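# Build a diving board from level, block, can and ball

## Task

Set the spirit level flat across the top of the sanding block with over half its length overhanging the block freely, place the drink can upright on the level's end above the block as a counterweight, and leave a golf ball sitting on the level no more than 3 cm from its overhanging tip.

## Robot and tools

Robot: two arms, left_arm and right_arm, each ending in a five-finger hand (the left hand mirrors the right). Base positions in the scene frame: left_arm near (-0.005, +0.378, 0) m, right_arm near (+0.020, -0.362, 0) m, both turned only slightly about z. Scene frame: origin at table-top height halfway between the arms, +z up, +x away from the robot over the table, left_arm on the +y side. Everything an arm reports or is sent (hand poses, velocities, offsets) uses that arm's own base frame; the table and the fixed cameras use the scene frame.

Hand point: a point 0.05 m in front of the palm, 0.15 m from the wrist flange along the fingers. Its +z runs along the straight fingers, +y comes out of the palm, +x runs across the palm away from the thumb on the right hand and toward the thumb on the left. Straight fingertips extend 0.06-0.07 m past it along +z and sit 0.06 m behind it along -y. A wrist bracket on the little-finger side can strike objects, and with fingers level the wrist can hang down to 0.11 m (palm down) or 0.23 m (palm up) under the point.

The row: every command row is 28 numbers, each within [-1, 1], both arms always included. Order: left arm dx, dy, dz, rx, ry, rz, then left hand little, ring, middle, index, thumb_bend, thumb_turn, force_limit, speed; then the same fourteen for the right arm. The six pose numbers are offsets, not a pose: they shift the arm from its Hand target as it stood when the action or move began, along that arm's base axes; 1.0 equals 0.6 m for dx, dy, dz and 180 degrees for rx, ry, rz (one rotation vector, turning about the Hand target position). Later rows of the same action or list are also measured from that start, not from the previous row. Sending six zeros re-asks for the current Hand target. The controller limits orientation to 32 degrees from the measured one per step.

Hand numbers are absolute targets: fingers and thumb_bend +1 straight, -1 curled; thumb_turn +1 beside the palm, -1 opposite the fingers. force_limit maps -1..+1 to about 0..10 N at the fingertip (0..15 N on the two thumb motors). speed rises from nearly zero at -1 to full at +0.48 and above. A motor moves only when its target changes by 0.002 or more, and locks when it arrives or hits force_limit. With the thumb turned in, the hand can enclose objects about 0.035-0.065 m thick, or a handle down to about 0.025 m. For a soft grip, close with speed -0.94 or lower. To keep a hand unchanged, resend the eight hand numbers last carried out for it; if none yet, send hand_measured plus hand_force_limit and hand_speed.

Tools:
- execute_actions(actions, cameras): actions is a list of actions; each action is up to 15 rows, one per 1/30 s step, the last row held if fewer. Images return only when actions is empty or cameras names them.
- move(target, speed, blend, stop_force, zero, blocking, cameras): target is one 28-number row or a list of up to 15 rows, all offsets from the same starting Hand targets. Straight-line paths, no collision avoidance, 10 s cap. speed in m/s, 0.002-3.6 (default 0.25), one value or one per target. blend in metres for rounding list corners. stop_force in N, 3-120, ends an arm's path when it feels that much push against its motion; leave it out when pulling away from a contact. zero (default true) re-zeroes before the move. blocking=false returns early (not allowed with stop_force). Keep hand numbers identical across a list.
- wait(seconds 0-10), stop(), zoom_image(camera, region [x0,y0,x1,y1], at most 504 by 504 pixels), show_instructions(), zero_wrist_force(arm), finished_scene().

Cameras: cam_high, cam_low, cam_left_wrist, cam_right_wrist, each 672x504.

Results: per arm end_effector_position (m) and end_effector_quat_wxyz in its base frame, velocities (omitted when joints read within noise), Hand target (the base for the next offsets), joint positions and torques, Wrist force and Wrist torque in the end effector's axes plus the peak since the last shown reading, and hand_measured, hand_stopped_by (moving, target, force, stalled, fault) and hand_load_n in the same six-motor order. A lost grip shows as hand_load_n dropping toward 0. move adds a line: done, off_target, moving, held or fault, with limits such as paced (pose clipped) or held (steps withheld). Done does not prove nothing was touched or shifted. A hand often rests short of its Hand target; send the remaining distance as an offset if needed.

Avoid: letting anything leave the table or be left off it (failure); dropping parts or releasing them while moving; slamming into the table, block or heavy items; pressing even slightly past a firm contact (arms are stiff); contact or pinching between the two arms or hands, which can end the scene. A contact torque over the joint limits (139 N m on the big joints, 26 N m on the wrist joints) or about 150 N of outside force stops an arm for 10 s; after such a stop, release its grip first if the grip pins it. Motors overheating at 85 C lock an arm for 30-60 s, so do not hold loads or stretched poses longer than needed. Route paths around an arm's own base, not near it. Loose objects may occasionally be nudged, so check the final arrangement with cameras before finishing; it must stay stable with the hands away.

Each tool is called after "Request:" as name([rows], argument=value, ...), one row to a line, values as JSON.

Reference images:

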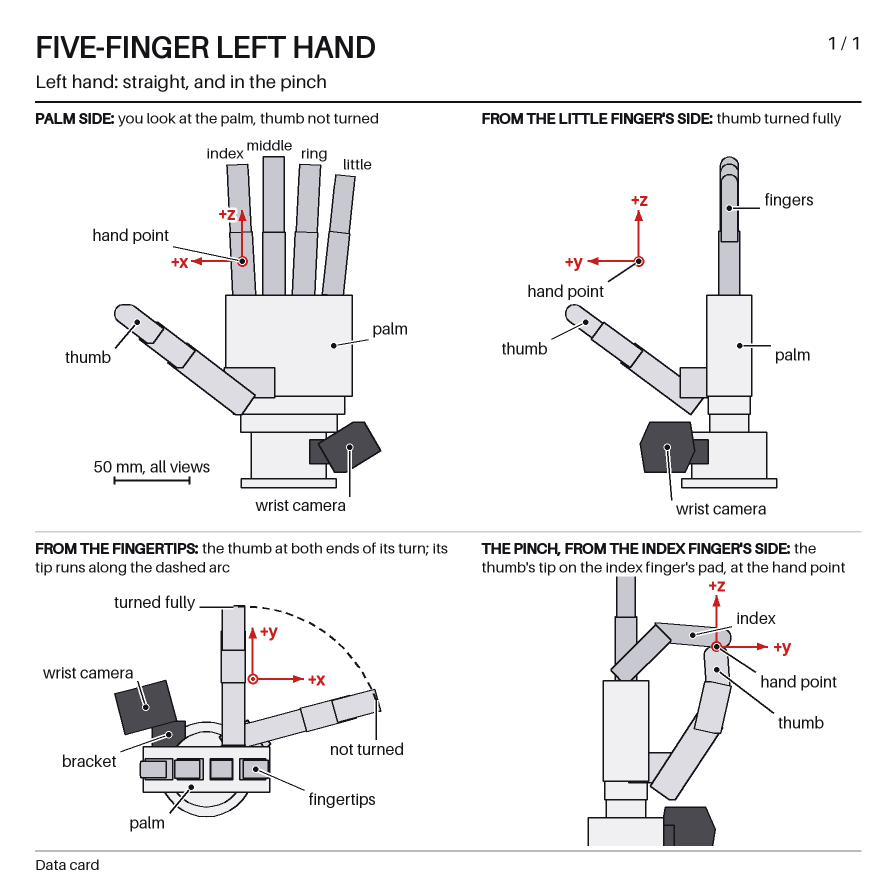

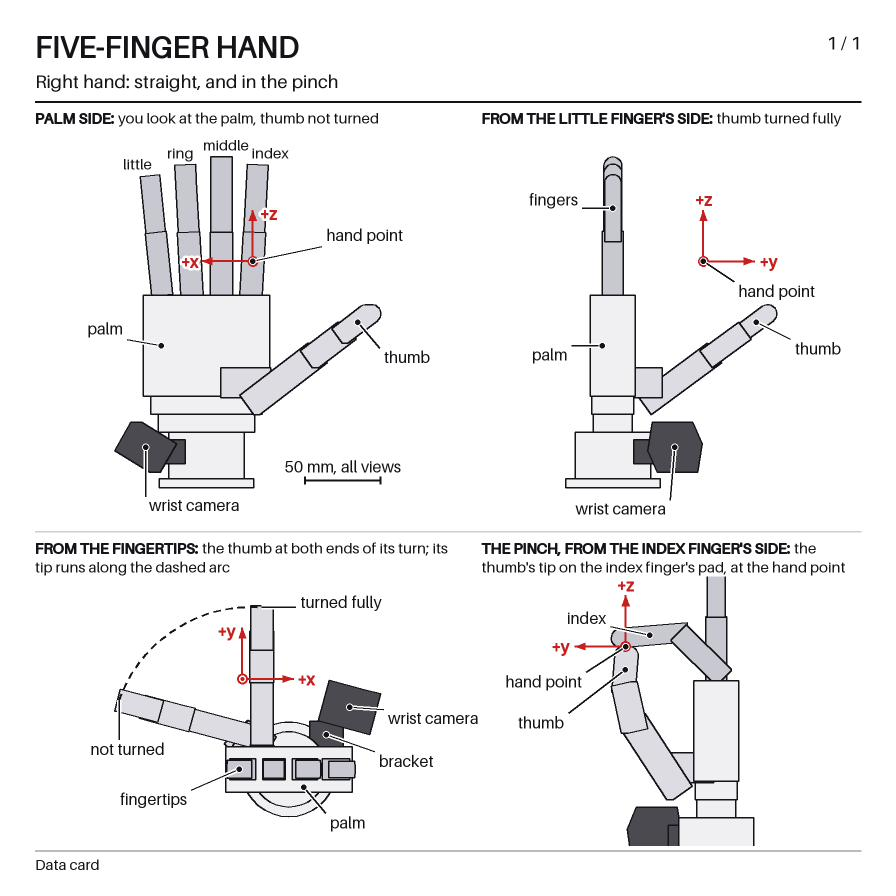

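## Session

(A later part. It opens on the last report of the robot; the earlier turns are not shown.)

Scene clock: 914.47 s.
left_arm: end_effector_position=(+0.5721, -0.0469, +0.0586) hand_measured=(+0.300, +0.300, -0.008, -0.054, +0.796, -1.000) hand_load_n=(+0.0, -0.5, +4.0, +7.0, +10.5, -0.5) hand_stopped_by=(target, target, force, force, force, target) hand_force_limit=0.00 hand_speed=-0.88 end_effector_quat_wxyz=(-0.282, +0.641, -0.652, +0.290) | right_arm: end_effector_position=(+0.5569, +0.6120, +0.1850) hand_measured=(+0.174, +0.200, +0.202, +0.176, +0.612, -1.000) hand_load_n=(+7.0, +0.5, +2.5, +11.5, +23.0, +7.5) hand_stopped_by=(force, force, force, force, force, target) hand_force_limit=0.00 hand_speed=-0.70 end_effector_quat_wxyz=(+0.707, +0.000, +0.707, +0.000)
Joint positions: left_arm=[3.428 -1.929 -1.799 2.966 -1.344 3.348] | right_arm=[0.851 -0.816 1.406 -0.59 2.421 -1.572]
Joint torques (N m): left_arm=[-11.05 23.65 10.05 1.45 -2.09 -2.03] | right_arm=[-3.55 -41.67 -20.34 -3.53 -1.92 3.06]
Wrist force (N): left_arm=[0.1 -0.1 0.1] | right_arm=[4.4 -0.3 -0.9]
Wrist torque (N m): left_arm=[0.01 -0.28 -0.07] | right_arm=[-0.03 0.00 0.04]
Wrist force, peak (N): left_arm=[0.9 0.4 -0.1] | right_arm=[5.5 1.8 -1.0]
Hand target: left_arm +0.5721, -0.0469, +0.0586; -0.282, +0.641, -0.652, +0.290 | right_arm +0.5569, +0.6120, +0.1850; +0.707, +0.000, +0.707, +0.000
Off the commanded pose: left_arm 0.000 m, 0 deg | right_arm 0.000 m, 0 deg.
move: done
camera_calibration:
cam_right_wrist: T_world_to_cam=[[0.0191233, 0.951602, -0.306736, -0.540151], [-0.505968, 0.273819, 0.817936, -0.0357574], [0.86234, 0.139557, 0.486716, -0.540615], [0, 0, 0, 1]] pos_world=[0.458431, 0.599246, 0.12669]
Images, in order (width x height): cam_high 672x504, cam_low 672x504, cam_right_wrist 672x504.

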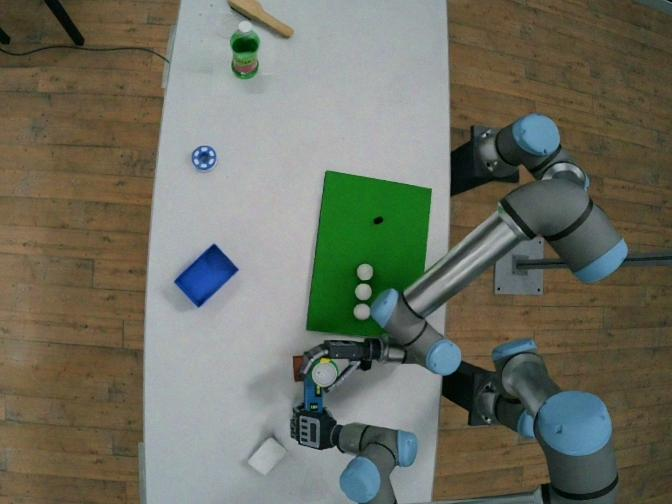

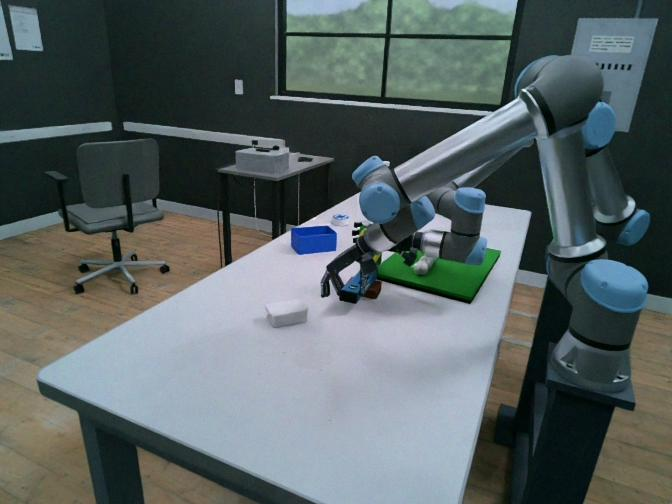

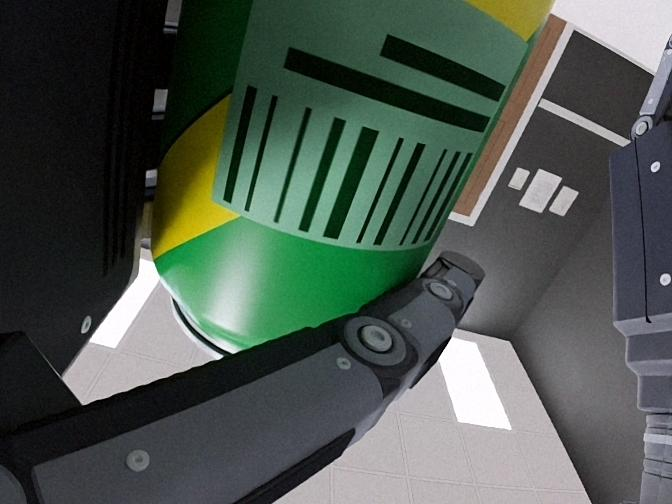

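Request:
move([
  [0,0,0,0,0,0,0.3,0.3,-0.4,-0.4,0.4,-1,0,-0.88,-0.005,0.0128,-0.005,0,0,0,-1,-1,-1,-1,-1,-1,0,-0.7],
  [0,0,0,0,0,0,0.3,0.3,-0.4,-0.4,0.4,-1,0,-0.88,-0.005,0.0128,-0.0583,0,0,0,-1,-1,-1,-1,-1,-1,0,-0.7],
], speed=[0.03, 0.025], stop_force=4, cameras=["cam_high","cam_low","cam_right_wrist","cam_left_wrist"])

Request:
zoom_image(camera="cam_high", region=[280, 320, 360, 440])

Request:
zoom_image(camera="cam_low", region=[330, 220, 400, 310])

Scene clock: 936.20 s.
left_arm: end_effector_position=(+0.5721, -0.0469, +0.0586) hand_measured=(+0.300, +0.300, -0.008, -0.054, +0.796, -1.000) hand_load_n=(+0.0, +0.0, +3.5, +7.5, +10.0, -0.5) hand_stopped_by=(target, target, force, force, force, target) hand_force_limit=0.00 hand_speed=-0.88 end_effector_quat_wxyz=(-0.282, +0.641, -0.652, +0.290) | right_arm: end_effector_position=(+0.5540, +0.6197, +0.1665) hand_measured=(+0.174, +0.200, +0.202, +0.176, +0.612, -1.000) hand_load_n=(+7.0, +0.5, +2.5, +11.5, +22.5, +8.0) hand_stopped_by=(force, force, force, force, force, target) hand_force_limit=0.00 hand_speed=-0.70 end_effector_quat_wxyz=(+0.707, +0.000, +0.707, +0.000)
Joint positions: left_arm=[3.428 -1.929 -1.799 2.966 -1.344 3.348] | right_arm=[0.862 -0.78 1.395 -0.615 2.433 -1.571]
Joint torques (N m): left_arm=[-10.67 23.63 15.81 1.04 -2.18 -2.09] | right_arm=[-0.93 -53.16 -33.48 -3.19 -0.95 -1.86]
Wrist force (N): left_arm=[-0.1 -0.8 0.2] | right_arm=[2.7 0.2 -1.0]
Wrist torque (N m): left_arm=[-0.04 -0.30 -0.08] | right_arm=[0.00 0.04 0.00]
Wrist force, peak (N): left_arm=[0.8 -1.3 0.3] | right_arm=[-8.3 -2.3 -0.4]
Hand target: left_arm +0.5721, -0.0469, +0.0586; -0.282, +0.641, -0.652, +0.290 | right_arm +0.5539, +0.6197, +0.1665; +0.707, +0.000, +0.707, +0.000 (not the last commanded pose)
Off the commanded pose: left_arm 0.000 m, 0 deg | right_arm 0.017 m, 0 deg.
move: contact (right_arm); path passed 1 of 2 targets
camera_calibration:
cam_left_wrist: T_world_to_cam=[[0.630171, -0.291425, 0.719692, -0.412407], [-0.575325, -0.797704, 0.180747, 0.280534], [0.521427, -0.527958, -0.670354, -0.171795], [0, 0, 0, 1]] pos_world=[0.510863, 0.0128969, 0.130937]
cam_right_wrist: T_world_to_cam=[[0.0191579, 0.951642, -0.306613, -0.553148], [-0.505945, 0.273733, 0.817979, -0.0242153], [0.862353, 0.139458, 0.486722, -0.530045], [0, 0, 0, 1]] pos_world=[0.455431, 0.606946, 0.10819]

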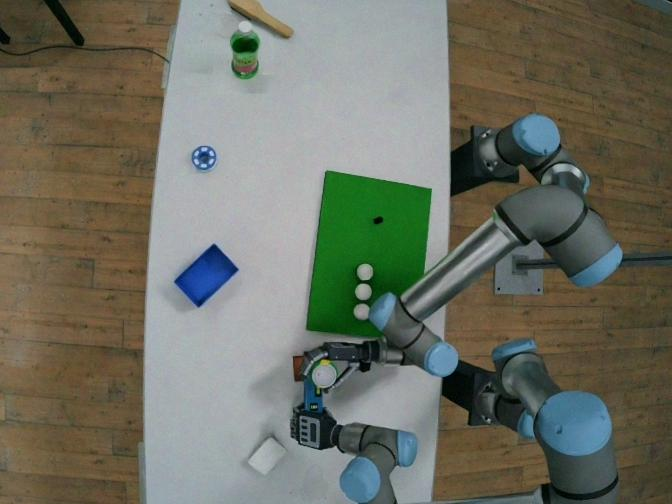

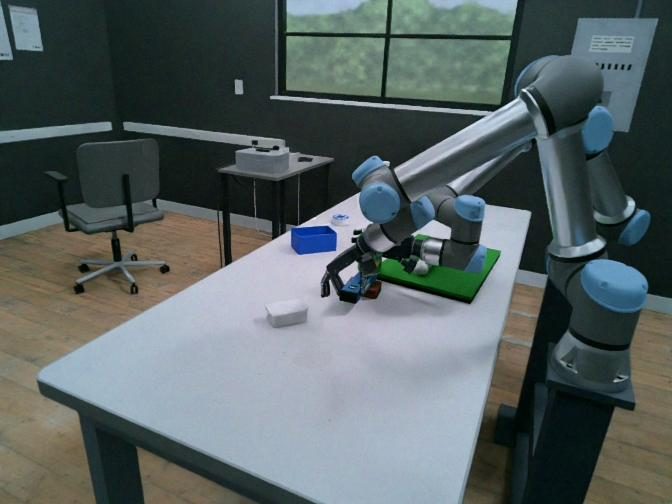

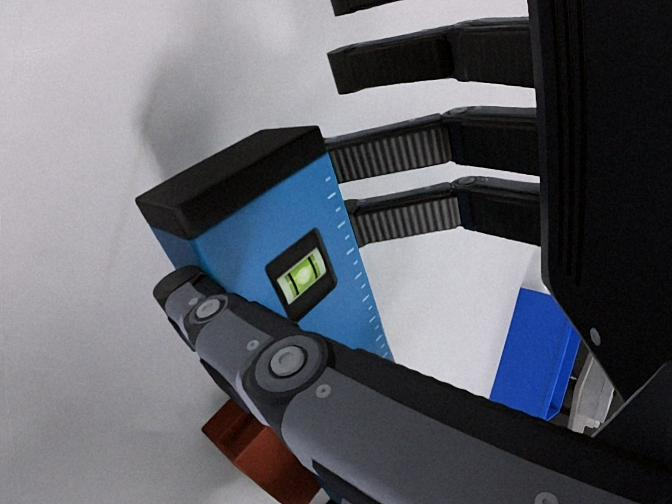

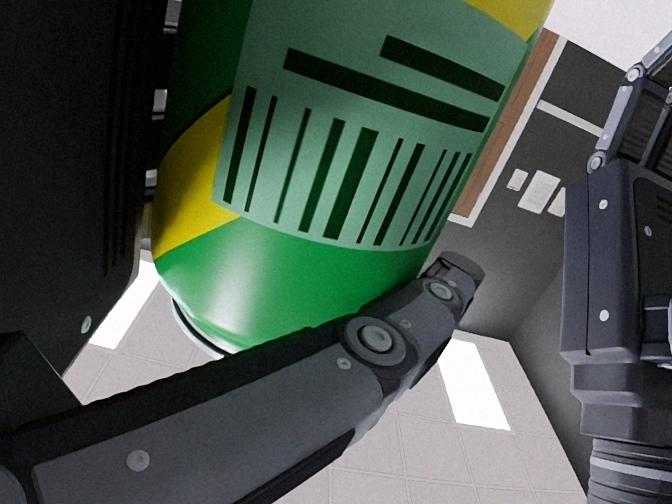

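Scaled by 4.200.

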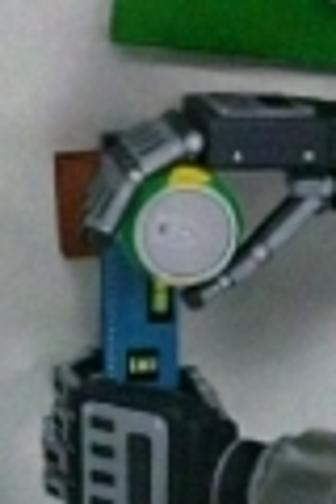

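Scaled by 5.600.

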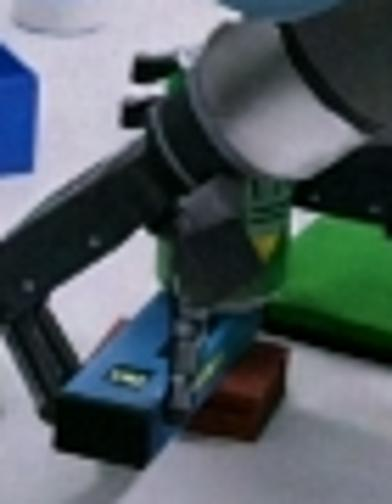

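Request:
move([
  [0,0,0,0,0,0,0.3,0.3,-0.4,-0.4,0.4,-1,0,-0.88,0,0,-0.001,0,0,0,0.8,0.8,0.8,0.8,1,-1,0,-0.6],
  [0,0,0,0,0,0,0.3,0.3,-0.4,-0.4,0.4,-1,0,-0.88,0,-0.01,0,0,0,0,1,1,1,1,1,-1,0,-0.6],
  [0,0,0,0,0,0,0.3,0.3,-0.4,-0.4,0.4,-1,0,-0.88,-0.25,-0.01,0,0,0,0,1,1,1,1,1,-1,0,-0.6],
], speed=[0.05, 0.05, 0.12], cameras=["all"])

Request:
zoom_image(camera="cam_high", region=[280, 320, 360, 440])

Request:
zoom_image(camera="cam_low", region=[310, 200, 430, 310])

Scene clock: 979.90 s.
left_arm: end_effector_position=(+0.5721, -0.0469, +0.0586) hand_measured=(+0.300, +0.300, -0.008, -0.054, +0.796, -1.000) hand_load_n=(+0.0, +0.0, +4.0, +7.5, +10.0, -0.5) hand_stopped_by=(target, target, force, force, force, target) hand_force_limit=0.00 hand_speed=-0.88 end_effector_quat_wxyz=(-0.282, +0.641, -0.652, +0.290) | right_arm: end_effector_position=(+0.4233, +0.6137, +0.1665) hand_measured=(+1.000, +1.000, +1.000, +1.000, +1.000, -1.000) hand_load_n=(+0.0, +0.0, +0.0, +0.0, +0.0, +0.0) hand_stopped_by=(target, target, target, target, target, target) hand_force_limit=0.00 hand_speed=-0.60 end_effector_quat_wxyz=(+0.707, +0.000, +0.707, +0.000)
Joint positions: left_arm=[3.428 -1.929 -1.799 2.966 -1.344 3.348] | right_arm=[1.036 -0.888 1.603 -0.714 2.606 -1.571]
Joint torques (N m): left_arm=[-10.81 23.77 24.35 -1.52 -2.11 -1.99] | right_arm=[-9.47 -37.66 -26.46 -0.58 -2.5 1.44]
Motor temperatures (°C): left_arm=[32 34 40 40 40 45] | right_arm=[35 31 33 38 46 41]
Wrist force (N): left_arm=[0.0 -1.1 0.2] | right_arm=[0.4 -0.5 -1.0]
Wrist torque (N m): left_arm=[-0.10 -0.30 -0.07] | right_arm=[-0.07 0.09 -0.03]
Wrist force, peak (N): left_arm=[0.3 -1.3 0.2] | right_arm=[0.4 0.8 -5.8]
Hand target: left_arm +0.5721, -0.0469, +0.0586; -0.282, +0.641, -0.652, +0.290 | right_arm +0.4233, +0.6137, +0.1665; +0.707, +0.000, +0.707, +0.000 (not the last commanded pose)
Off the commanded pose: left_arm 0.000 m, 0 deg | right_arm 0.019 m, 0 deg.
move: held (right_arm; a check stopped the path); path passed 2 of 3 targets; limits=held
pose unreachable (right arm): on one or more control steps of this call, first in action 0 (counted from 0), this arm could not follow its commanded pose, so it was not sent that pose on those steps. It may still have moved: this result reports where it is.
cause: moving toward the commanded pose would bring a part of the arm too close to another arm (a part of this arm just beyond joint 5 (wrist 2) and a part of the left arm just beyond its joint 2 (shoulder lift), along the way the arms are being sent, or toward where that arm still pushes).
camera_calibration:
cam_left_wrist: T_world_to_cam=[[0.630171, -0.291425, 0.719692, -0.412407], [-0.575325, -0.797704, 0.180747, 0.280534], [0.521427, -0.527958, -0.670354, -0.171795], [0, 0, 0, 1]] pos_world=[0.510863, 0.0128969, 0.130937]
cam_right_wrist: T_world_to_cam=[[0.0190335, 0.951632, -0.30665, -0.544884], [-0.505854, 0.27372, 0.81804, -0.0887276], [0.862409, 0.13955, 0.486597, -0.416558], [0, 0, 0, 1]] pos_world=[0.324731, 0.600946, 0.10819]

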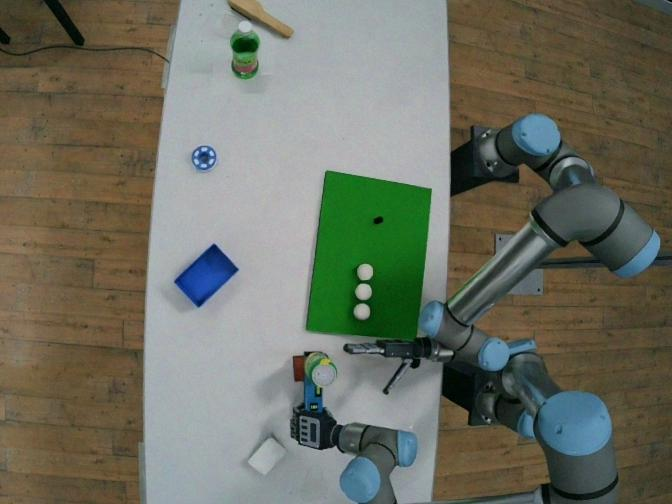

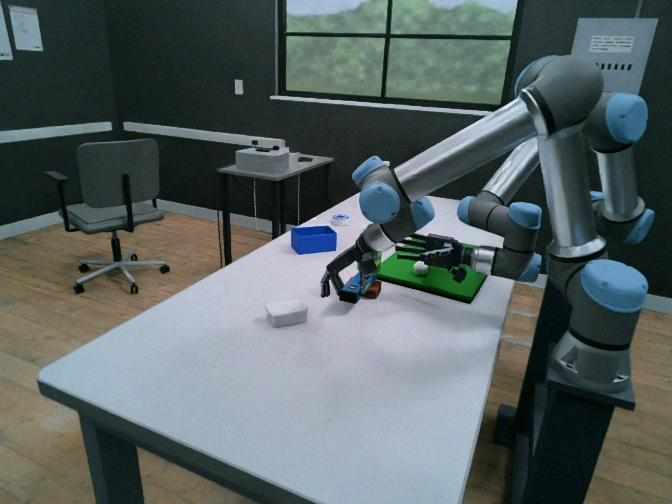

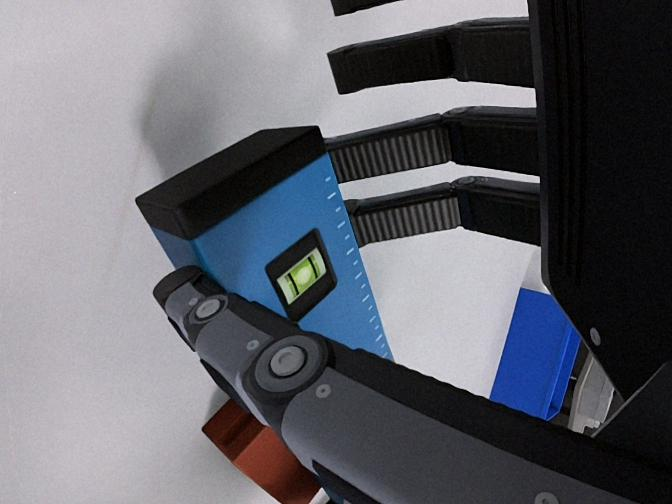

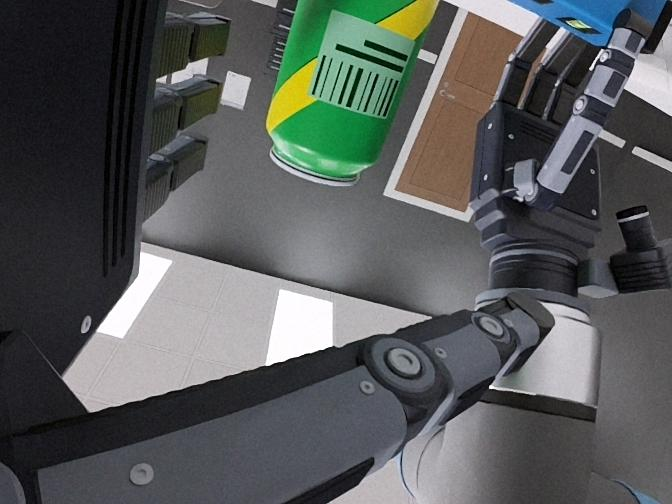

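Scaled by 4.200.

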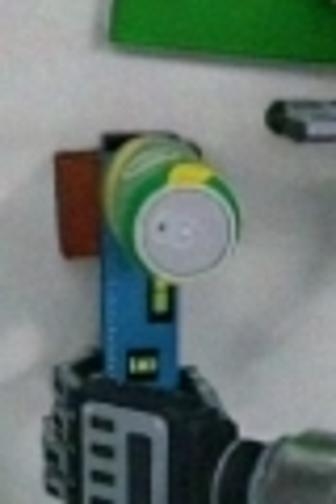

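Scaled by 4.200.

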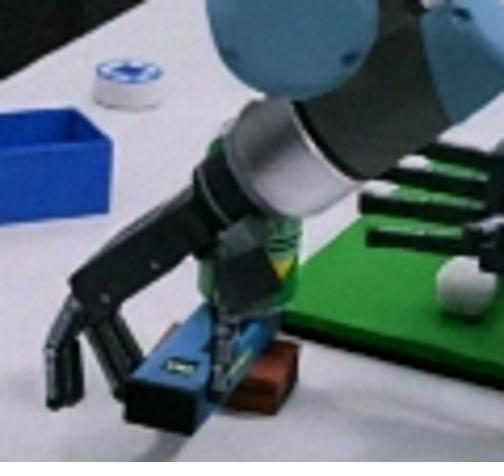

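Request:
move([
  [0,0,0,0,0,0,0.3,0.3,-0.4,-0.4,0.4,-1,0,-0.88,0,-0.1,0.05,0,0,0,1,1,1,1,1,-1,0,-0.6],
  [0,0,0,0,0,0,0.3,0.3,-0.4,-0.4,0.4,-1,0,-0.88,0,-0.6,0.2167,0,0,0,1,1,1,1,1,-1,0,-0.6],
  [0,0,0,0,0,0,0.3,0.3,-0.4,-0.4,0.4,-1,0,-0.88,-0.05,-0.95,0.2167,0,0,0,1,1,1,1,1,-1,0,-0.6],
], speed=[0.1,0.3,0.4], blend=[0.02,0.03,0])

Request:
move([
  [0,0,0,0,0,0,0.3,0.3,0.3,0.3,1,-1,0,-0.85,0,0,0,0,0,0,1,1,1,1,1,-1,0,-0.6],
  [0,0,0.15,0,0,0,0.3,0.3,0.3,0.3,1,-1,0,-0.85,0,0,0,0,0,0,1,1,1,1,1,-1,0,-0.6],
  [-0.2868,-0.0885,0.18,0,0,0,0.3,0.3,0.3,0.3,1,-1,0,-0.85,0,0,0,0,0,0,1,1,1,1,1,-1,0,-0.6],
], speed=[0.05,0.1,0.25], blend=[0,0.01,0], cameras=["all"])

Scene clock: 1012.07 s.
left_arm: end_effector_position=(+0.5721, -0.0469, +0.0586) hand_measured=(+0.300, +0.300, -0.008, -0.054, +0.796, -1.000) hand_load_n=(+0.0, +0.0, +4.0, +7.5, +10.0, -1.0) hand_stopped_by=(target, target, force, force, force, target) hand_force_limit=0.00 hand_speed=-0.88 end_effector_quat_wxyz=(-0.282, +0.641, -0.652, +0.290) | right_arm: end_effector_position=(+0.4008, +0.0676, +0.2940) hand_measured=(+1.000, +1.000, +1.000, +1.000, +1.000, -1.000) hand_load_n=(+0.0, +0.0, +0.5, +0.0, +0.0, -0.5) hand_stopped_by=(target, target, target, target, target, target) hand_force_limit=0.00 hand_speed=-0.60 end_effector_quat_wxyz=(+0.712, +0.059, +0.698, -0.047)
Joint positions: left_arm=[3.428 -1.929 -1.799 2.966 -1.344 3.348] | right_arm=[-0.76 -2.383 2.635 -0.275 0.96 -1.539]
Joint torques (N m): left_arm=[-10.96 22.89 25.04 -3.12 -2.02 -1.89] | right_arm=[10.78 14.56 -36.08 -2.99 1.82 -2.85]
Wrist force (N): left_arm=[0.1 -0.5 0.3] | right_arm=[0.4 -0.5 -0.9]
Wrist torque (N m): left_arm=[-0.02 -0.32 -0.09] | right_arm=[-0.07 0.08 -0.05]
Wrist force, peak (N): left_arm=[0.2 -1.2 0.3] | right_arm=[-1.9 -5.5 -1.5]
Hand target: left_arm +0.5721, -0.0469, +0.0586; -0.282, +0.641, -0.652, +0.290 | right_arm +0.4008, +0.0677, +0.2941; +0.712, +0.059, +0.698, -0.047 (not the last commanded pose)
Off the commanded pose: left_arm 0.000 m, 0 deg | right_arm 0.025 m, 9 deg.
led back after a hold (right arm): the arm was led back toward your command in small steps, so it may still be short of it.
move: held (right_arm; a check stopped the path); limits=held
pose unreachable (right arm): on one or more control steps of this call, first in action 0 (counted from 0), this arm could not follow its commanded pose, so it was not sent that pose on those steps. It may still have moved: this result reports where it is.
cause: moving toward the commanded pose would bring two parts of the arm too close to each other (joints 3 (elbow) to 5 (wrist 2) lie between them).

Scene clock: 1015.43 s.
left_arm: end_effector_position=(+0.4001, -0.1000, +0.1666) hand_measured=(+0.300, +0.300, +0.300, +0.300, +1.000, -1.000) hand_load_n=(+0.0, +0.0, +0.0, +0.0, +0.0, +0.0) hand_stopped_by=(target, target, target, target, target, target) hand_force_limit=0.00 hand_speed=-0.85 end_effector_quat_wxyz=(-0.282, +0.641, -0.652, +0.290) | right_arm: end_effector_position=(+0.4008, +0.0677, +0.2941) hand_measured=(+1.000, +1.000, +1.000, +1.000, +1.000, -1.000) hand_load_n=(-0.5, +0.0, +0.0, +0.0, +0.0, -0.5) hand_stopped_by=(target, target, target, target, target, target) hand_force_limit=0.00 hand_speed=-0.60 end_effector_quat_wxyz=(+0.712, +0.059, +0.698, -0.047)
Joint positions: left_arm=[3.418 -1.398 -2.08 2.718 -1.352 3.341] | right_arm=[-0.76 -2.384 2.635 -0.275 0.96 -1.539]
Joint torques (N m): left_arm=[8.06 23.08 9.93 0.84 2.46 2.52] | right_arm=[9.86 4.23 -35.28 -2.78 0.46 -2.87]
Wrist force (N): left_arm=[0.5 -1.0 -0.7] | right_arm=[0.5 -0.4 -1.3]
Wrist torque (N m): left_arm=[-0.06 -0.24 -0.05] | right_arm=[-0.03 0.07 -0.04]
Wrist force, peak (N): left_arm=[0.0 -3.1 0.2] | right_arm=[0.5 -0.4 -1.3]
Hand target: left_arm +0.4000, -0.1000, +0.1666; -0.282, +0.641, -0.652, +0.290 | right_arm +0.4008, +0.0677, +0.2941; +0.712, +0.059, +0.698, -0.047
Off the commanded pose: left_arm 0.000 m, 0 deg | right_arm 0.000 m, 0 deg.
move: done
camera_calibration:
cam_left_wrist: T_world_to_cam=[[0.630134, -0.291476, 0.719703, -0.397211], [-0.575365, -0.797685, 0.180701, 0.119725], [0.521427, -0.527958, -0.670354, -0.0377457], [0, 0, 0, 1]] pos_world=[0.338864, -0.0402031, 0.238937]
cam_right_wrist: T_world_to_cam=[[0.167064, 0.942936, -0.28803, -0.049991], [-0.477214, 0.332971, 0.813263, -0.0691287], [0.862761, 0.00158506, 0.50561, -0.379549], [0, 0, 0, 1]] pos_world=[0.302822, 0.0707577, 0.233724]

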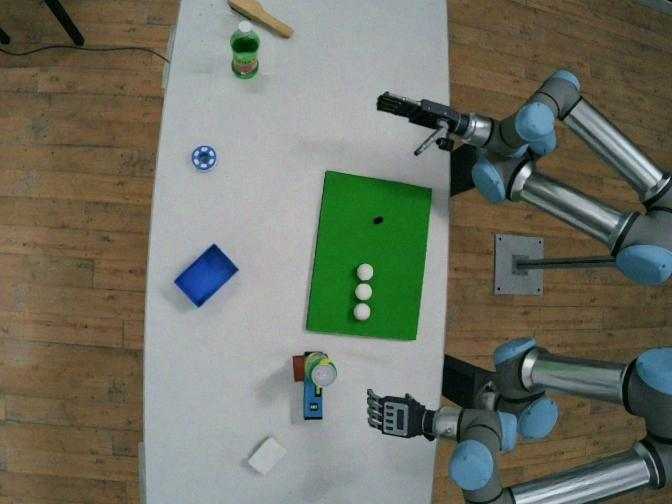

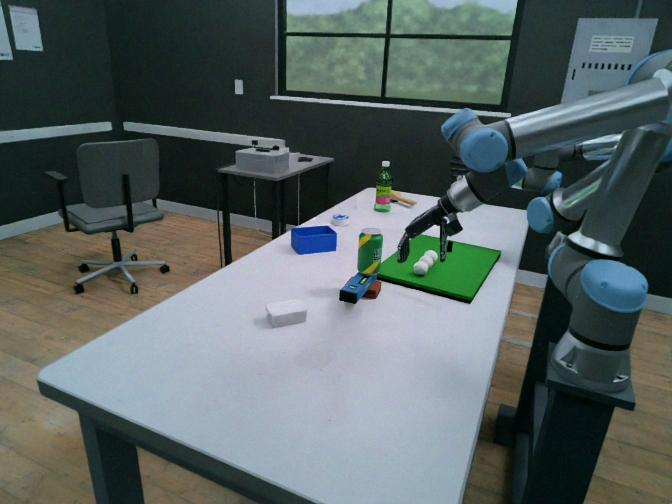

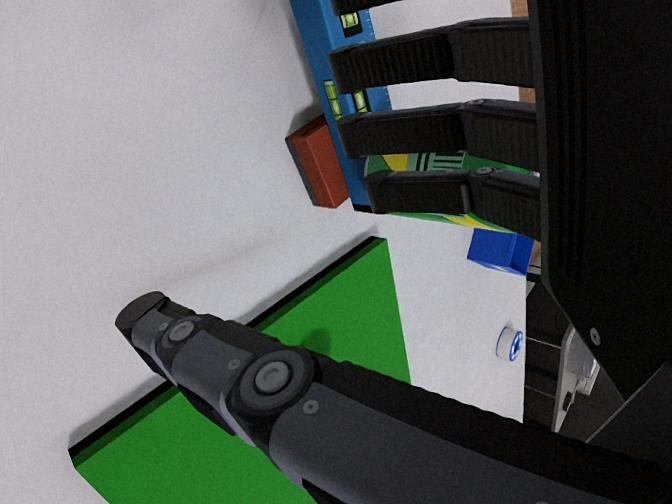

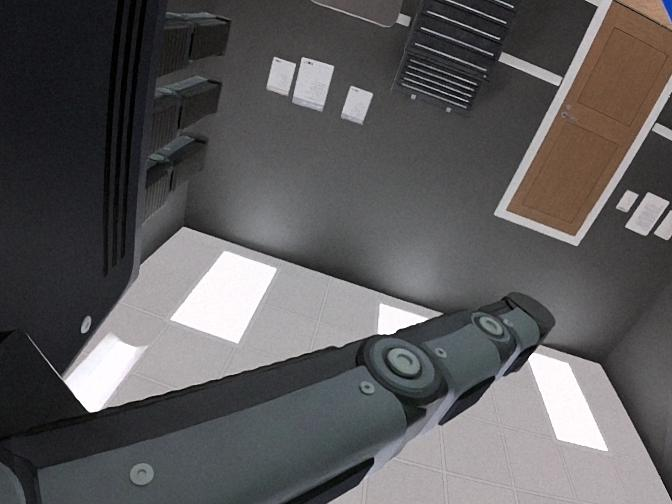

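Request:
move(target=[0.0575,-0.3033,-0.061,0,0,0,0.3,0.3,0.3,0.3,1,-1,0,-0.85,0,0,0,0,0,0,1,1,1,1,1,-1,0,-0.6], speed=0.25, cameras=["cam_high","cam_low","cam_left_wrist"])

Request:
zoom_image(camera="cam_high", region=[280, 330, 360, 440])

Request:
zoom_image(camera="cam_low", region=[320, 200, 460, 310])

Request:
zoom_image(camera="cam_left_wrist", region=[100, 80, 400, 380])

Scene clock: 1028.83 s.
left_arm: end_effector_position=(+0.4344, -0.2820, +0.1300) hand_measured=(+0.300, +0.300, +0.300, +0.300, +1.000, -1.000) hand_load_n=(+0.0, +0.0, +0.0, +0.0, +0.0, +0.0) hand_stopped_by=(target, target, target, target, target, target) hand_force_limit=0.00 hand_speed=-0.85 end_effector_quat_wxyz=(-0.282, +0.641, -0.652, +0.290) | right_arm: end_effector_position=(+0.4008, +0.0677, +0.2941) hand_measured=(+1.000, +1.000, +1.000, +1.000, +1.000, -1.000) hand_load_n=(+0.0, +0.0, -0.5, +0.0, +0.0, +0.0) hand_stopped_by=(target, target, target, target, target, target) hand_force_limit=0.00 hand_speed=-0.60 end_effector_quat_wxyz=(+0.712, +0.059, +0.698, -0.047)
Joint positions: left_arm=[2.792 -1.741 -1.84 2.815 -1.811 2.912] | right_arm=[-0.76 -2.384 2.635 -0.275 0.96 -1.539]
Joint torques (N m): left_arm=[-10.99 14.73 21.34 1.55 -1.33 -1.54] | right_arm=[8.5 4.41 -35.91 -2.62 -1.27 -2.86]
Wrist force (N): left_arm=[-0.1 0.0 -1.2] | right_arm=[0.4 -0.2 -1.2]
Wrist torque (N m): left_arm=[0.12 -0.12 -0.16] | right_arm=[-0.01 0.09 -0.04]
Wrist force, peak (N): left_arm=[-1.6 -1.0 -1.0] | right_arm=[0.4 -0.6 -1.2]
Hand target: left_arm +0.4345, -0.2820, +0.1300; -0.282, +0.641, -0.652, +0.290 | right_arm +0.4008, +0.0677, +0.2941; +0.712, +0.059, +0.698, -0.047
Off the commanded pose: left_arm 0.000 m, 0 deg | right_arm 0.000 m, 0 deg.
move: done
camera_calibration:
cam_left_wrist: T_world_to_cam=[[0.630169, -0.291638, 0.719607, -0.445625], [-0.575516, -0.797565, 0.180754, 0.00102457], [0.521218, -0.528051, -0.670443, -0.176231], [0, 0, 0, 1]] pos_world=[0.373263, -0.222203, 0.202337]
Images, in order (width x height): cam_high 672x504, cam_low 672x504, cam_left_wrist 672x504.

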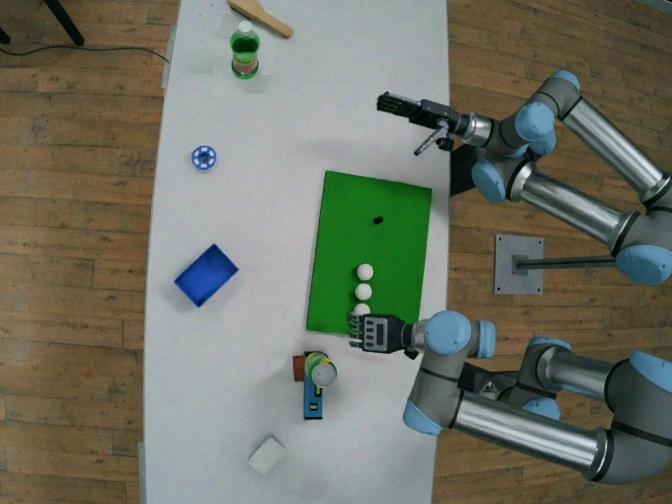

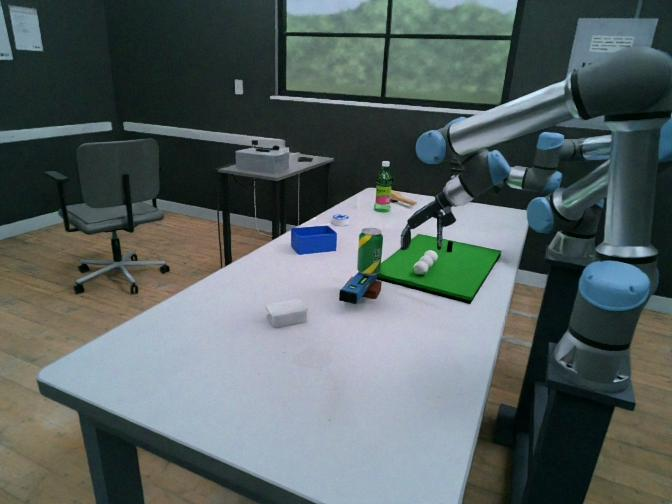

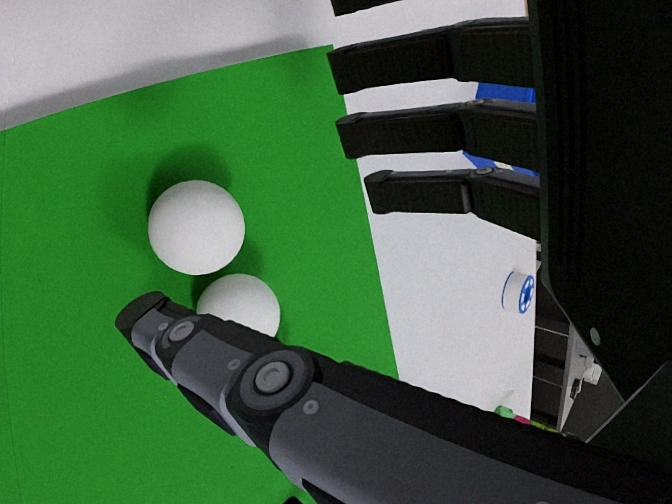

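Scaled by 4.582.

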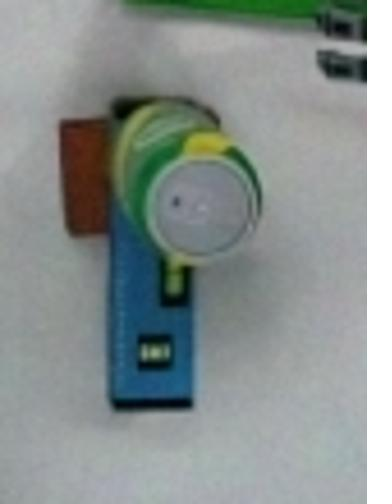

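Scaled by 3.600.

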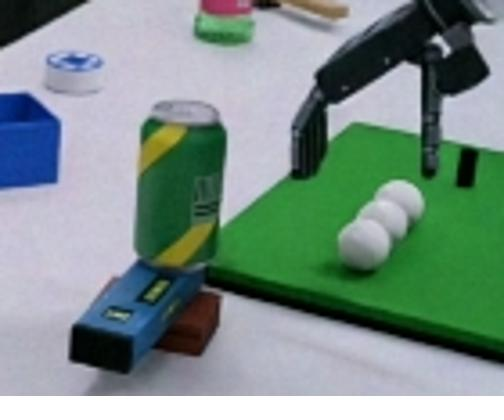

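Scaled by 1.680 from the camera's 672x504 image, which has a finer 960x720 frame.

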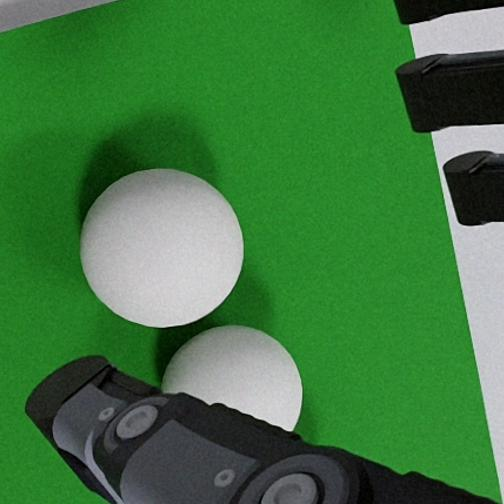

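Request:
move([
  [0.0142,-0.0197,-0.05,0,0,0,0.3,0.3,0.3,0.3,1,-1,0,-0.85,0,0,0,0,0,0,1,1,1,1,1,-1,0,-0.6],
  [0.0142,-0.0197,-0.1342,0,0,0,0.3,0.3,0.3,0.3,1,-1,0,-0.85,0,0,0,0,0,0,1,1,1,1,1,-1,0,-0.6],
], speed=[0.12,0.06], stop_force=5, cameras=["cam_left_wrist"])

Scene clock: 1063.30 s.
left_arm: end_effector_position=(+0.4430, -0.2938, +0.0494) hand_measured=(+0.300, +0.300, +0.300, +0.300, +1.000, -1.000) hand_load_n=(+0.0, +0.0, +0.0, +0.0, +0.0, +0.0) hand_stopped_by=(target, target, target, target, target, target) hand_force_limit=0.00 hand_speed=-0.85 end_effector_quat_wxyz=(-0.282, +0.641, -0.652, +0.290) | right_arm: end_effector_position=(+0.4008, +0.0677, +0.2941) hand_measured=(+1.000, +1.000, +1.000, +1.000, +1.000, -1.000) hand_load_n=(+0.0, +0.0, +0.0, +0.0, +0.0, -0.5) hand_stopped_by=(target, target, target, target, target, target) hand_force_limit=0.00 hand_speed=-0.60 end_effector_quat_wxyz=(+0.712, +0.059, +0.698, -0.047)
Joint positions: left_arm=[2.77 -1.876 -1.905 3.012 -1.827 2.896] | right_arm=[-0.76 -2.384 2.635 -0.275 0.96 -1.539]
Joint torques (N m): left_arm=[9.79 37.79 27.88 0.99 2.14 2.41] | right_arm=[6.8 3.27 -35.74 -2.26 -1.93 -2.83]
Wrist force (N): left_arm=[0.2 -0.2 -0.3] | right_arm=[0.3 -0.4 -1.0]
Wrist torque (N m): left_arm=[0.06 -0.13 -0.04] | right_arm=[-0.04 0.10 -0.06]
Wrist force, peak (N): left_arm=[-0.4 -0.7 -2.0] | right_arm=[0.4 -0.5 -1.3]
Hand target: left_arm +0.4430, -0.2938, +0.0494; -0.282, +0.641, -0.652, +0.290 | right_arm +0.4008, +0.0677, +0.2941; +0.712, +0.059, +0.698, -0.047
Off the commanded pose: left_arm 0.000 m, 0 deg | right_arm 0.000 m, 0 deg.
move: done
camera_calibration:
cam_left_wrist: T_world_to_cam=[[0.630241, -0.291496, 0.719601, -0.396488], [-0.575345, -0.797683, 0.180773, 0.0109606], [0.521319, -0.52795, -0.670444, -0.240878], [0, 0, 0, 1]] pos_world=[0.381763, -0.234003, 0.121837]
Images, in order (width x height): cam_left_wrist 672x504.

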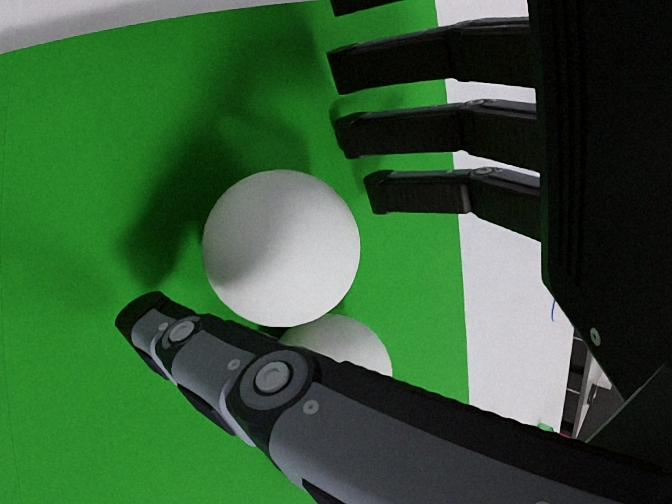

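Request:
move([
  [0,0,0,0,0,0,0.3,0.3,-0.4,-0.4,0.4,-1,-0.3,-0.9,0,0,0,0,0,0,1,1,1,1,1,-1,0,-0.6],
], speed=0.1, cameras=["cam_left_wrist"])

Scene clock: 1077.60 s.
left_arm: end_effector_position=(+0.4430, -0.2938, +0.0495) hand_measured=(+0.300, +0.300, -0.080, -0.118, +0.804, -1.000) hand_load_n=(+0.0, +0.0, +2.5, +5.0, +8.0, +0.0) hand_stopped_by=(target, target, force, force, force, target) hand_force_limit=-0.30 hand_speed=-0.90 end_effector_quat_wxyz=(-0.282, +0.641, -0.652, +0.290) | right_arm: end_effector_position=(+0.4008, +0.0677, +0.2941) hand_measured=(+1.000, +1.000, +1.000, +1.000, +1.000, -1.000) hand_load_n=(+0.0, +0.0, +0.0, +0.0, +0.0, -0.5) hand_stopped_by=(target, target, target, target, target, target) hand_force_limit=0.00 hand_speed=-0.60 end_effector_quat_wxyz=(+0.712, +0.059, +0.698, -0.047)
Joint positions: left_arm=[2.77 -1.876 -1.905 3.012 -1.827 2.896] | right_arm=[-0.76 -2.384 2.635 -0.275 0.96 -1.539]
Joint torques (N m): left_arm=[5.31 37.95 26.9 0.84 1.54 1.36] | right_arm=[5.71 3.44 -36.06 -2.11 -2.09 -2.72]
Wrist force (N): left_arm=[0.3 -0.3 0.0] | right_arm=[0.4 -0.5 -1.0]
Wrist torque (N m): left_arm=[0.01 -0.13 -0.04] | right_arm=[-0.06 0.07 -0.04]
Wrist force, peak (N): left_arm=[0.3 -0.2 -0.8] | right_arm=[0.5 -0.5 -1.3]
Hand target: left_arm +0.4430, -0.2938, +0.0494; -0.282, +0.641, -0.652, +0.290 | right_arm +0.4008, +0.0677, +0.2941; +0.712, +0.059, +0.698, -0.047
Off the commanded pose: left_arm 0.000 m, 0 deg | right_arm 0.000 m, 0 deg.
move: done
camera_calibration:
cam_left_wrist: T_world_to_cam=[[0.630171, -0.291425, 0.719692, -0.396519], [-0.575325, -0.797704, 0.180747, 0.0110086], [0.521427, -0.527958, -0.670354, -0.240984], [0, 0, 0, 1]] pos_world=[0.381863, -0.234003, 0.121837]
Images, in order (width x height): cam_left_wrist 672x504.

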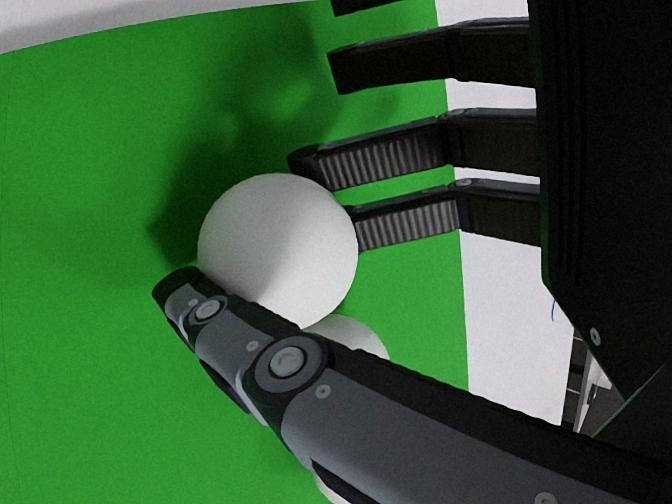

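Request:
move([
  [0,0,0.1675,0,0,0,0.3,0.3,-0.4,-0.4,0.4,-1,-0.3,-0.9,0,0,0,0,0,0,1,1,1,1,1,-1,0,-0.6],
  [-0.0717,0.323,0.184,0,0,0,0.3,0.3,-0.4,-0.4,0.4,-1,-0.3,-0.9,0,0,0,0,0,0,1,1,1,1,1,-1,0,-0.6],
  [0.2152,0.428,0.1258,0,0,0,0.3,0.3,-0.4,-0.4,0.4,-1,-0.3,-0.9,0,0,0,0,0,0,1,1,1,1,1,-1,0,-0.6],
], speed=[0.1,0.25,0.2], blend=[0.02,0.04,0], cameras=["cam_left_wrist","cam_high","cam_low"])

Request:
zoom_image(camera="cam_low", region=[310, 200, 430, 310])

Request:
zoom_image(camera="cam_left_wrist", region=[100, 100, 440, 440])

Scene clock: 1148.17 s.
left_arm: end_effector_position=(+0.5720, -0.0370, +0.1249) hand_measured=(+0.300, +0.300, -0.080, -0.116, +0.804, -1.000) hand_load_n=(+0.0, +0.0, +2.5, +5.0, +8.5, +0.0) hand_stopped_by=(target, target, force, force, force, target) hand_force_limit=-0.30 hand_speed=-0.90 end_effector_quat_wxyz=(-0.282, +0.641, -0.652, +0.290) | right_arm: end_effector_position=(+0.4008, +0.0677, +0.2941) hand_measured=(+1.000, +1.000, +1.000, +1.000, +1.000, -1.000) hand_load_n=(+0.0, +0.0, +0.0, +0.0, -0.5, -0.5) hand_stopped_by=(target, target, target, target, target, target) hand_force_limit=0.00 hand_speed=-0.60 end_effector_quat_wxyz=(+0.712, +0.059, +0.698, -0.047)
Joint positions: left_arm=[3.452 -1.853 -1.712 2.799 -1.328 3.364] | right_arm=[-0.76 -2.384 2.635 -0.275 0.96 -1.539]
Joint torques (N m): left_arm=[-10.3 19.34 26.5 1.5 -2.4 -1.89] | right_arm=[3.37 3.81 -35.17 -1.79 -1.88 -2.79]
Wrist force (N): left_arm=[0.4 -0.1 -0.3] | right_arm=[0.5 -0.4 -1.2]
Wrist torque (N m): left_arm=[0.05 -0.18 -0.11] | right_arm=[-0.04 0.06 -0.04]
Wrist force, peak (N): left_arm=[1.6 -1.2 -0.8] | right_arm=[0.5 -0.5 -1.2]
Hand target: left_arm +0.5721, -0.0370, +0.1249; -0.282, +0.641, -0.652, +0.290 | right_arm +0.4008, +0.0677, +0.2941; +0.712, +0.059, +0.698, -0.047
Off the commanded pose: left_arm 0.000 m, 0 deg | right_arm 0.000 m, 0 deg.
move: done
camera_calibration:
cam_left_wrist: T_world_to_cam=[[0.630282, -0.29144, 0.719588, -0.457274], [-0.5753, -0.797704, 0.180824, 0.27642], [0.521319, -0.527949, -0.670444, -0.122051], [0, 0, 0, 1]] pos_world=[0.510863, 0.0227969, 0.197237]
Images, in order (width x height): cam_high 672x504, cam_low 672x504, cam_left_wrist 672x504.

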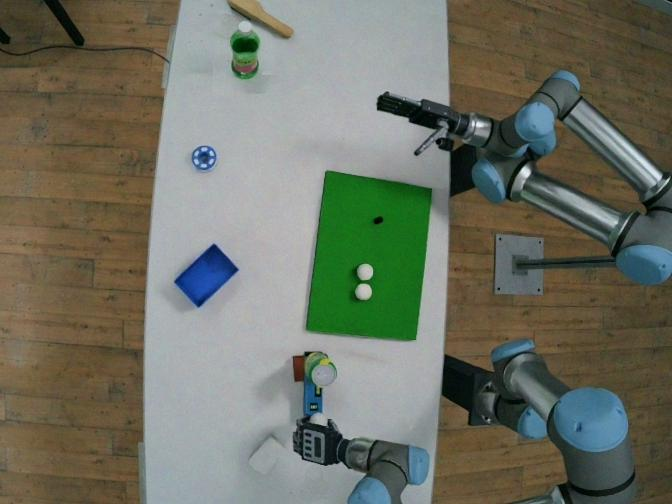

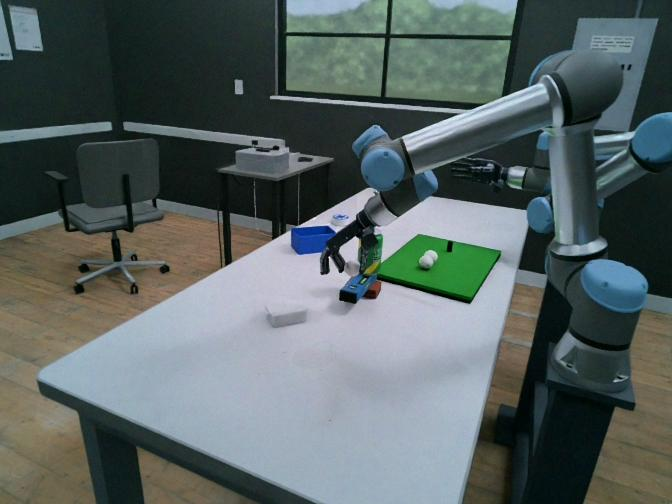

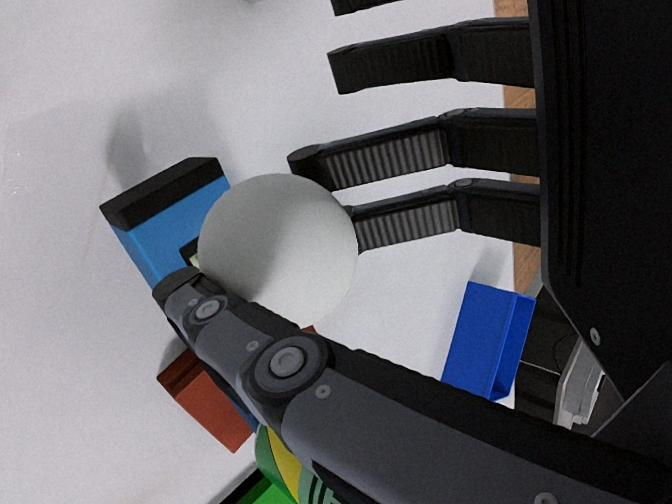

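Scaled by 4.200.

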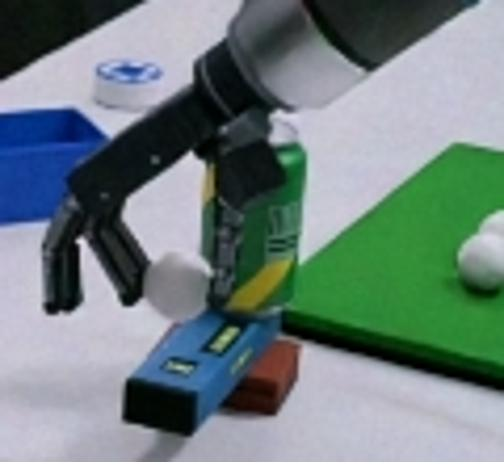

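Scaled by 1.482 from the camera's 672x504 image, which has a finer 960x720 frame.

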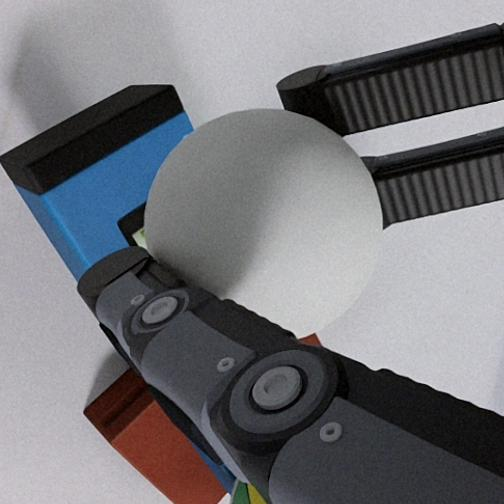

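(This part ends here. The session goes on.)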